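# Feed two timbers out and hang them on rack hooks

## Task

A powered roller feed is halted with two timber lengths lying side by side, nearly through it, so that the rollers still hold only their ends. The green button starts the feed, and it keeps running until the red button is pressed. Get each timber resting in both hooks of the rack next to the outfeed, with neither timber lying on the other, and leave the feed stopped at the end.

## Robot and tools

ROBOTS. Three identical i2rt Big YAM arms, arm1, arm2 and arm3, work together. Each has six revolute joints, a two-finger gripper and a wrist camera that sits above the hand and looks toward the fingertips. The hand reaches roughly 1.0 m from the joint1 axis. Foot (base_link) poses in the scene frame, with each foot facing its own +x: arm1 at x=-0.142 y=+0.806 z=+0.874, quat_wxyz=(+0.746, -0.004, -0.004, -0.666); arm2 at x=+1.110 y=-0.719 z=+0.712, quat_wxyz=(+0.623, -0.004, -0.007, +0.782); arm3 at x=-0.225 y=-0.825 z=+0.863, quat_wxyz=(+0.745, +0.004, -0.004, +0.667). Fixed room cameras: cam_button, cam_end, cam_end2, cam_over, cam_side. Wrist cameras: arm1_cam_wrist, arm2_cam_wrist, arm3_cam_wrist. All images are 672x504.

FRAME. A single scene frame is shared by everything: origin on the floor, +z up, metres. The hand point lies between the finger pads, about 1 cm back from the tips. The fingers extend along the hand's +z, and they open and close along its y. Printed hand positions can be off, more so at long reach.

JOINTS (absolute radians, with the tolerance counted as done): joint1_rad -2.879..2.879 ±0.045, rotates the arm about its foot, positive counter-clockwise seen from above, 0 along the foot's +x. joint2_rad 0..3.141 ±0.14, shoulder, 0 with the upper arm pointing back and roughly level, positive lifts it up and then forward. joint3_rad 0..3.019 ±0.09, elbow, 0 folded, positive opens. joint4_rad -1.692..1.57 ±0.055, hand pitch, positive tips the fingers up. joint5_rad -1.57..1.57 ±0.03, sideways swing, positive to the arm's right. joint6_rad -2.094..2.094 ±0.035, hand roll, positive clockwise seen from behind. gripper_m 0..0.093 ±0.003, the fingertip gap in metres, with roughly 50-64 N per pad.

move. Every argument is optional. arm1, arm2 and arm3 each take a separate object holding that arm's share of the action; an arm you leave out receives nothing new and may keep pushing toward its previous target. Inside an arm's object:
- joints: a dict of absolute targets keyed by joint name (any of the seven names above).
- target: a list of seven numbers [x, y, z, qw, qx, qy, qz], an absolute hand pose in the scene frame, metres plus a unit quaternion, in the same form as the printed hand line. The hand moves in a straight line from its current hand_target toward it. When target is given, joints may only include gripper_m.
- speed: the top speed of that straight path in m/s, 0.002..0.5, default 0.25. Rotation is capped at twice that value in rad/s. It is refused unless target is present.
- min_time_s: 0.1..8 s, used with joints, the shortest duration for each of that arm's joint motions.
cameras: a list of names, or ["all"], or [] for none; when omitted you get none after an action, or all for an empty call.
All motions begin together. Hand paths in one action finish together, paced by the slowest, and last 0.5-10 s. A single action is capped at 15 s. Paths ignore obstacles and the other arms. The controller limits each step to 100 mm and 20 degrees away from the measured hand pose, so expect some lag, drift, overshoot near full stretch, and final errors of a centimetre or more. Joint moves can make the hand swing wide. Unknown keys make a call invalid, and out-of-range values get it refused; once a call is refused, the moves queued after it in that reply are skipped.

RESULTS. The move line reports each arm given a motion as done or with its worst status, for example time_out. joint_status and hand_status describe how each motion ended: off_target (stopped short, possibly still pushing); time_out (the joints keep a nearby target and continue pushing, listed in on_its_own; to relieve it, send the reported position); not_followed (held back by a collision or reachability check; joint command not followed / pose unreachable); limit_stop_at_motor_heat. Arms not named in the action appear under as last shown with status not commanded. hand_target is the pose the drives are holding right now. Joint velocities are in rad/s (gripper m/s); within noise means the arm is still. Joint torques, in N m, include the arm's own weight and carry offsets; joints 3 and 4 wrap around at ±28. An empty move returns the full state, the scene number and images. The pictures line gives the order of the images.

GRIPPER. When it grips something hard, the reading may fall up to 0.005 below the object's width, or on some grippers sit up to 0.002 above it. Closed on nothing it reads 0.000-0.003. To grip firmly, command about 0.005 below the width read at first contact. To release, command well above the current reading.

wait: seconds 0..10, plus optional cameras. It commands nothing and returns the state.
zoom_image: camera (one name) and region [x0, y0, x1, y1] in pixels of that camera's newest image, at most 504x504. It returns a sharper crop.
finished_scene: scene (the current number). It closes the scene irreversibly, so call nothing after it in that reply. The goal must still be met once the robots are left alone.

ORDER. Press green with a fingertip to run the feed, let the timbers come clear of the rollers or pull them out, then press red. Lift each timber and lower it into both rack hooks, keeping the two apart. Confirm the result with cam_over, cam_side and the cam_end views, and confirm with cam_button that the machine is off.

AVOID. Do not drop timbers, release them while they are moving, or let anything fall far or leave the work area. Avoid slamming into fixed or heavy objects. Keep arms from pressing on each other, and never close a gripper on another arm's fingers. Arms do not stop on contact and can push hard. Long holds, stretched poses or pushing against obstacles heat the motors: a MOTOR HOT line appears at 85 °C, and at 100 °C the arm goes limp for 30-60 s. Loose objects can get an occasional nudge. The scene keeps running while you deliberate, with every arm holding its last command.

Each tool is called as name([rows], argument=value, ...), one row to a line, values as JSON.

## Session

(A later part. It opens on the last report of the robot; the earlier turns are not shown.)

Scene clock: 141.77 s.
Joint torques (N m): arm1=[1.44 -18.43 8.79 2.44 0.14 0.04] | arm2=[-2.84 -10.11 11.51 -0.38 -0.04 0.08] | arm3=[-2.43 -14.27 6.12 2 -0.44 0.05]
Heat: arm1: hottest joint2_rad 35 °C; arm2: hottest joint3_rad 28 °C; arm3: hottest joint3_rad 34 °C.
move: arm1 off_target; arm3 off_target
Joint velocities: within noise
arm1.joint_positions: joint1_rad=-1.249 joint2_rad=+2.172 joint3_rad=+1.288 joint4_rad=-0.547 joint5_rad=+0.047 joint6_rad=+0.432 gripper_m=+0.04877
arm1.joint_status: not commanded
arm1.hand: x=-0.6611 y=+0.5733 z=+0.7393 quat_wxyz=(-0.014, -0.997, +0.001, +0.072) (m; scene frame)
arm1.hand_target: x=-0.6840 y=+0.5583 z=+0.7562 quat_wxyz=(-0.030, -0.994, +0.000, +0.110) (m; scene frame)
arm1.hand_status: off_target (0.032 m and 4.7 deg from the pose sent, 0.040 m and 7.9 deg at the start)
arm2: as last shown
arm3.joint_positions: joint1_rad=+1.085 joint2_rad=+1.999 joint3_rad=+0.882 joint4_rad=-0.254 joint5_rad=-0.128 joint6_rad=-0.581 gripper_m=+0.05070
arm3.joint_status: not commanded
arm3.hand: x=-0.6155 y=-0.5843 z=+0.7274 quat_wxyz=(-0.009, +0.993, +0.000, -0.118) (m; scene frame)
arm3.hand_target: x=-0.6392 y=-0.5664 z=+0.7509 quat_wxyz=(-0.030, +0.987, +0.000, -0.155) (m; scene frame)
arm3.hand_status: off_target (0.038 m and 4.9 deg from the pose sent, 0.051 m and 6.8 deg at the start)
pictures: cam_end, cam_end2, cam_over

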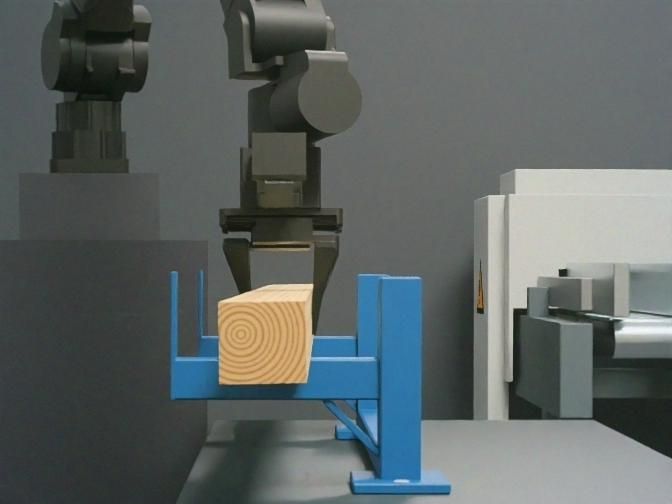

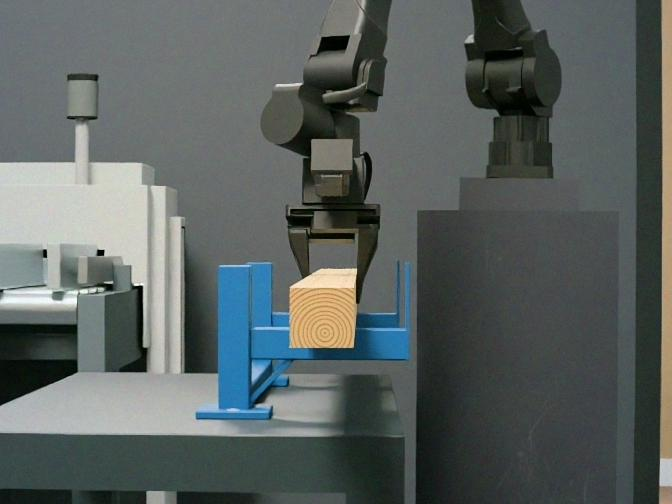

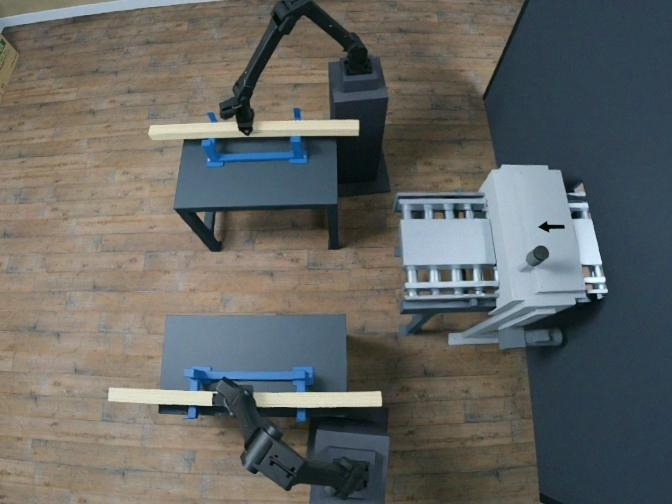

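move(arm1={"target":[-0.685,0.56,0.725,-0.03,-0.993,0,0.11],"speed":0.06}, arm3={"target":[-0.64,-0.568,0.71,-0.03,0.988,0,-0.155],"speed":0.06}, cameras=["cam_end","cam_end2","cam_side"])

Scene clock: 148.70 s.
Joint torques (N m): arm1=[1.03 -14.62 9.17 3.12 -0.08 -0.02] | arm2=[-2.84 -10.05 11.49 -0.36 -0.04 0.09] | arm3=[-2.02 -8.23 6.37 3.3 0.07 0.09]
Heat: arm1: hottest joint2_rad 35 °C; arm2: hottest joint3_rad 28 °C; arm3: hottest joint3_rad 33 °C.
move: arm1 off_target; arm3 off_target
Joint velocities: within noise
arm1.joint_positions: joint1_rad=-1.249 joint2_rad=+2.176 joint3_rad=+1.284 joint4_rad=-0.502 joint5_rad=+0.052 joint6_rad=+0.432 gripper_m=+0.04877
arm1.joint_status: not commanded
arm1.hand: x=-0.6688 y=+0.5707 z=+0.7378 quat_wxyz=(-0.019, -0.996, +0.002, +0.091) (m; scene frame)
arm1.hand_target: x=-0.6837 y=+0.5606 z=+0.7259 quat_wxyz=(-0.030, -0.994, +0.000, +0.110) (m; scene frame)
arm1.hand_status: off_target (0.023 m and 2.6 deg from the pose sent, 0.031 m and 4.7 deg at the start)
arm2: as last shown
arm3.joint_positions: joint1_rad=+1.085 joint2_rad=+2.015 joint3_rad=+0.882 joint4_rad=-0.193 joint5_rad=-0.142 joint6_rad=-0.581 gripper_m=+0.05070
arm3.joint_status: not commanded
arm3.hand: x=-0.6253 y=-0.5804 z=+0.7240 quat_wxyz=(-0.015, +0.990, +0.002, -0.140) (m; scene frame)
arm3.hand_target: x=-0.6388 y=-0.5688 z=+0.7112 quat_wxyz=(-0.030, +0.988, +0.000, -0.154) (m; scene frame)
arm3.hand_status: off_target (0.024 m and 2.4 deg from the pose sent, 0.034 m and 4.9 deg at the start)
pictures: cam_end, cam_end2, cam_side

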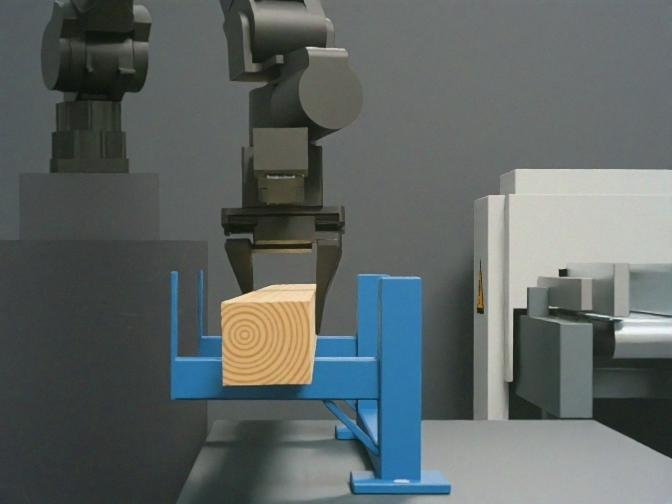

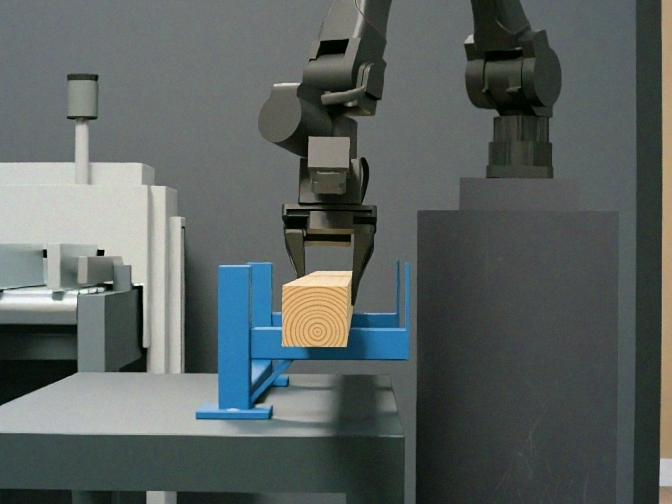

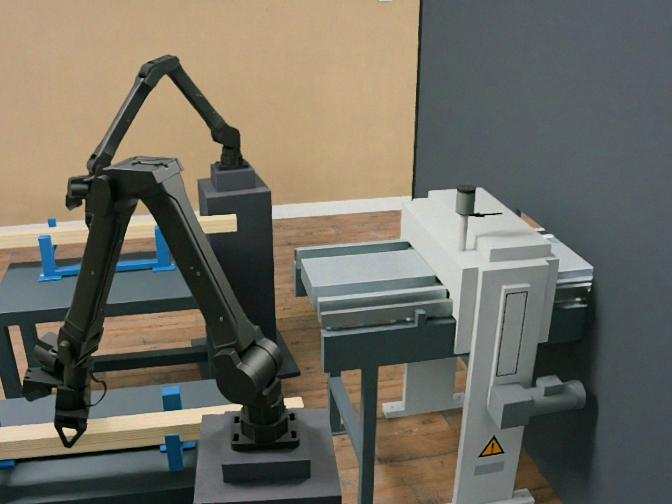

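move(arm1={"target":[-0.676,0.564,0.74,-0.024,-0.9945,0,0.1],"speed":0.06}, arm3={"target":[-0.632,-0.574,0.727,-0.024,0.9885,0,-0.148],"speed":0.06})

move(arm1={"joints":{"gripper_m":0.054}}, arm3={"joints":{"gripper_m":0.056}})

move(arm1={"joints":{"gripper_m":0.088}}, arm3={"joints":{"gripper_m":0.088}})

move(arm1={"target":[-0.676,0.564,0.88,-0.024,-0.9945,0,0.1],"speed":0.15}, arm3={"target":[-0.632,-0.574,0.88,-0.024,0.9885,0,-0.148],"speed":0.15}, cameras=["cam_over","cam_end","cam_end2","cam_button","cam_side"])

Scene clock: 162.20 s.
Joint torques (N m): arm1=[1.03 -17.2 7.91 1.13 -0.01 -0.01] | arm2=[-2.84 -10.11 11.51 -0.35 -0.04 0.08] | arm3=[-2.08 -11.81 5.04 1.58 0.01 0.09]
Heat: arm1: hottest joint2_rad 33 °C; arm2: hottest joint3_rad 29 °C; arm3: hottest joint3_rad 32 °C.
move: arm1 off_target; arm3 done
Joint velocities: within noise
arm1.joint_positions: joint1_rad=-1.249 joint2_rad=+2.176 joint3_rad=+1.284 joint4_rad=-0.504 joint5_rad=+0.053 joint6_rad=+0.432 gripper_m=+0.04877
arm1.joint_status: not commanded
arm1.hand: x=-0.6684 y=+0.5710 z=+0.7377 quat_wxyz=(-0.019, -0.996, +0.002, +0.090) (m; scene frame)
arm1.hand_target: x=-0.6757 y=+0.5641 z=+0.7400 quat_wxyz=(-0.024, -0.995, +0.000, +0.100) (m; scene frame)
arm1.hand_status: off_target (0.011 m and 1.3 deg from the pose sent, 0.010 m and 1.2 deg at the start)
arm2: as last shown
arm3.joint_positions: joint1_rad=+1.085 joint2_rad=+2.013 joint3_rad=+0.882 joint4_rad=-0.196 joint5_rad=-0.143 joint6_rad=-0.581 gripper_m=+0.05070
arm3.joint_status: not commanded
arm3.hand: x=-0.6252 y=-0.5806 z=+0.7246 quat_wxyz=(-0.015, +0.990, +0.002, -0.140) (m; scene frame)
arm3.hand_target: x=-0.6321 y=-0.5740 z=+0.7273 quat_wxyz=(-0.024, +0.989, +0.000, -0.148) (m; scene frame)
arm3.hand_status: done (0.010 m and 1.4 deg from the pose sent, 0.010 m and 1.3 deg at the start)
pictures: none

Scene clock: 162.80 s.
Joint torques (N m): arm1=[0.44 -17.14 7.9 1.09 0 0.01] | arm2=[-2.84 -10.11 11.51 -0.36 -0.04 0.08] | arm3=[-2.02 -11.87 5.05 1.51 -0.11 0.09]
Heat: arm1: hottest joint2_rad 33 °C; arm2: hottest joint3_rad 29 °C; arm3: hottest joint3_rad 32 °C.
move: arm1 done; arm3 done
Joint velocities: within noise
arm1.joint_positions: joint1_rad=-1.249 joint2_rad=+2.176 joint3_rad=+1.284 joint4_rad=-0.502 joint5_rad=+0.053 joint6_rad=+0.432 gripper_m=+0.05392
arm1.joint_status: all done
arm1.hand: x=-0.6687 y=+0.5709 z=+0.7378 quat_wxyz=(-0.019, -0.996, +0.002, +0.091) (m; scene frame)
arm1.hand_target: x=-0.6757 y=+0.5641 z=+0.7400 quat_wxyz=(-0.024, -0.995, +0.000, +0.100) (m; scene frame)
arm1.hand_status: not commanded
arm2: as last shown
arm3.joint_positions: joint1_rad=+1.085 joint2_rad=+2.013 joint3_rad=+0.882 joint4_rad=-0.193 joint5_rad=-0.139 joint6_rad=-0.581 gripper_m=+0.05594
arm3.joint_status: all done
arm3.hand: x=-0.6254 y=-0.5798 z=+0.7247 quat_wxyz=(-0.017, +0.990, +0.002, -0.140) (m; scene frame)
arm3.hand_target: x=-0.6320 y=-0.5740 z=+0.7273 quat_wxyz=(-0.024, +0.989, +0.000, -0.148) (m; scene frame)
arm3.hand_status: not commanded
pictures: none

Scene clock: 163.43 s.
Joint torques (N m): arm1=[1.03 -17.32 7.92 1.05 0.01 0] | arm2=[-2.9 -10.11 11.49 -0.38 -0.04 0.09] | arm3=[-1.96 -11.81 5.03 1.51 -0.11 0.09]
Heat: arm1: hottest joint2_rad 33 °C; arm2: hottest joint3_rad 29 °C; arm3: hottest joint3_rad 32 °C.
move: arm1 done; arm3 done
Joint velocities: within noise
arm1.joint_positions: joint1_rad=-1.249 joint2_rad=+2.176 joint3_rad=+1.284 joint4_rad=-0.502 joint5_rad=+0.053 joint6_rad=+0.432 gripper_m=+0.08783
arm1.joint_status: all done
arm1.hand: x=-0.6687 y=+0.5709 z=+0.7378 quat_wxyz=(-0.019, -0.996, +0.002, +0.091) (m; scene frame)
arm1.hand_target: x=-0.6757 y=+0.5641 z=+0.7400 quat_wxyz=(-0.024, -0.995, +0.000, +0.100) (m; scene frame)
arm1.hand_status: not commanded
arm2: as last shown
arm3.joint_positions: joint1_rad=+1.085 joint2_rad=+2.013 joint3_rad=+0.882 joint4_rad=-0.193 joint5_rad=-0.139 joint6_rad=-0.581 gripper_m=+0.08784
arm3.joint_status: all done
arm3.hand: x=-0.6254 y=-0.5797 z=+0.7247 quat_wxyz=(-0.017, +0.990, +0.002, -0.140) (m; scene frame)
arm3.hand_target: x=-0.6320 y=-0.5740 z=+0.7273 quat_wxyz=(-0.024, +0.989, +0.000, -0.148) (m; scene frame)
arm3.hand_status: not commanded
pictures: none

Scene clock: 165.27 s.
Joint torques (N m): arm1=[1.2 -16.67 11.71 0.14 0.02 0.03] | arm2=[-2.84 -10.11 11.49 -0.36 -0.04 0.08] | arm3=[-2.32 -10.52 9.37 0.69 -0.15 0.05]
Heat: arm1: hottest joint2_rad 33 °C; arm2: hottest joint3_rad 29 °C; arm3: hottest joint3_rad 32 °C.
move: arm1 off_target; arm3 off_target
Joint velocities: within noise
arm1.joint_positions: joint1_rad=-1.249 joint2_rad=+1.936 joint3_rad=+1.308 joint4_rad=-0.771 joint5_rad=+0.053 joint6_rad=+0.432 gripper_m=+0.08792
arm1.joint_status: not commanded
arm1.hand: x=-0.6646 y=+0.5744 z=+0.8674 quat_wxyz=(-0.018, -0.996, +0.002, +0.088) (m; scene frame)
arm1.hand_target: x=-0.6755 y=+0.5642 z=+0.8802 quat_wxyz=(-0.024, -0.995, +0.000, +0.100) (m; scene frame)
arm1.hand_status: off_target (0.020 m and 1.5 deg from the pose sent, 0.142 m and 1.2 deg at the start)
arm2: as last shown
arm3.joint_positions: joint1_rad=+1.085 joint2_rad=+1.662 joint3_rad=+0.911 joint4_rad=-0.582 joint5_rad=-0.139 joint6_rad=-0.581 gripper_m=+0.08792
arm3.joint_status: not commanded
arm3.hand: x=-0.6198 y=-0.5854 z=+0.8669 quat_wxyz=(-0.015, +0.991, +0.002, -0.137) (m; scene frame)
arm3.hand_target: x=-0.6316 y=-0.5742 z=+0.8803 quat_wxyz=(-0.024, +0.989, +0.000, -0.148) (m; scene frame)
arm3.hand_status: off_target (0.021 m and 1.7 deg from the pose sent, 0.156 m and 1.3 deg at the start)
pictures: cam_button, cam_end, cam_end2, cam_over, cam_side

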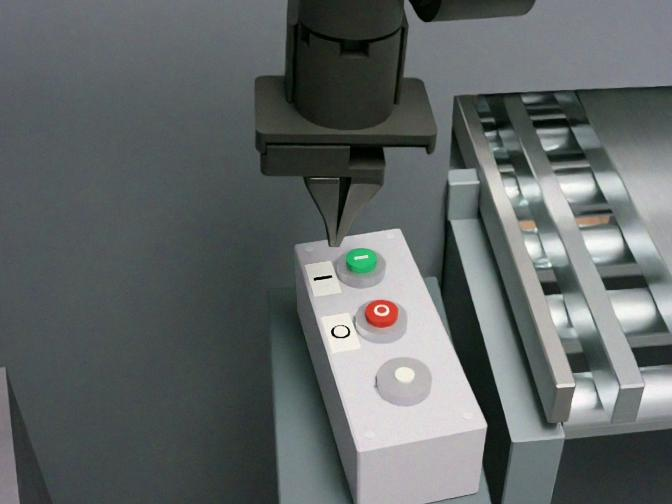

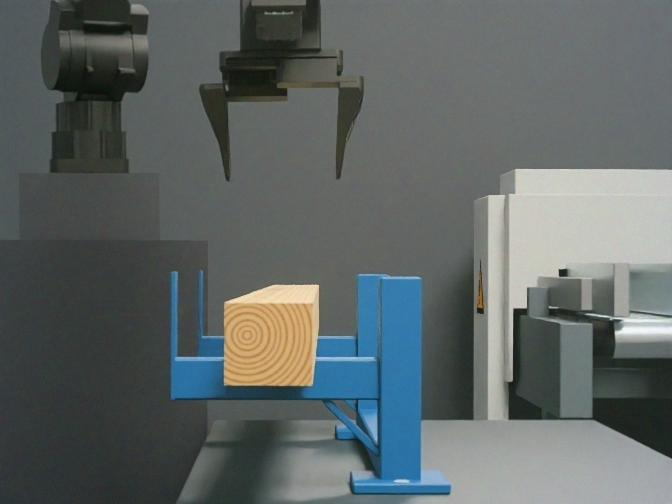

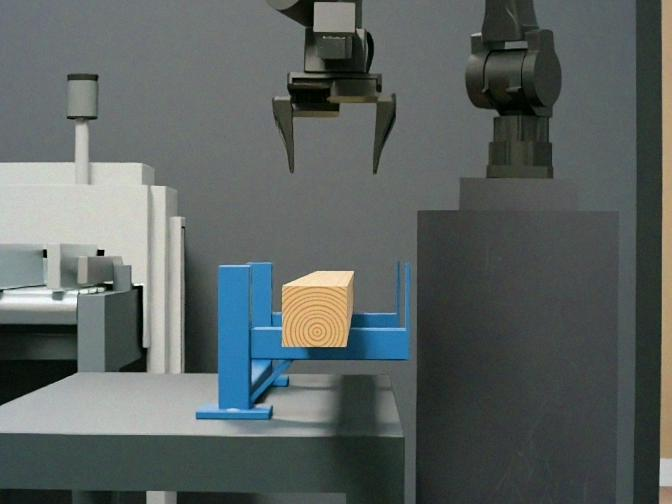

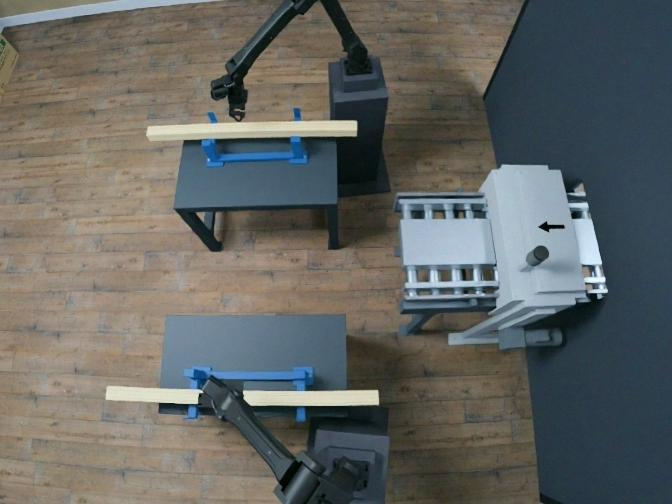

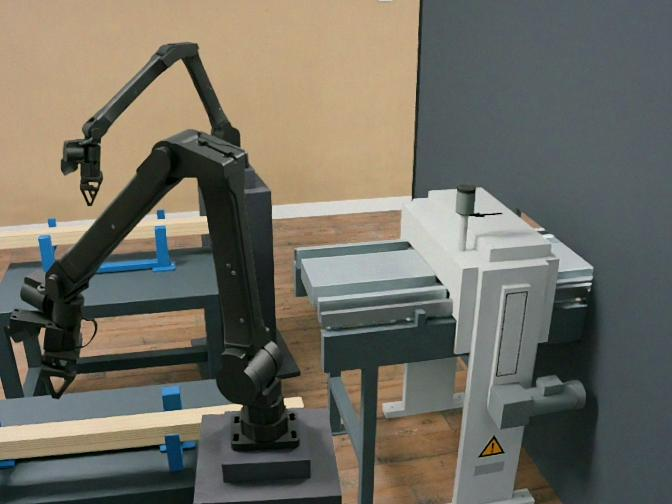

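Both timbers are lying in both hooks of their racks, and the machine is stopped.

finished_scene(scene=2)

The scene is finished: the task was done.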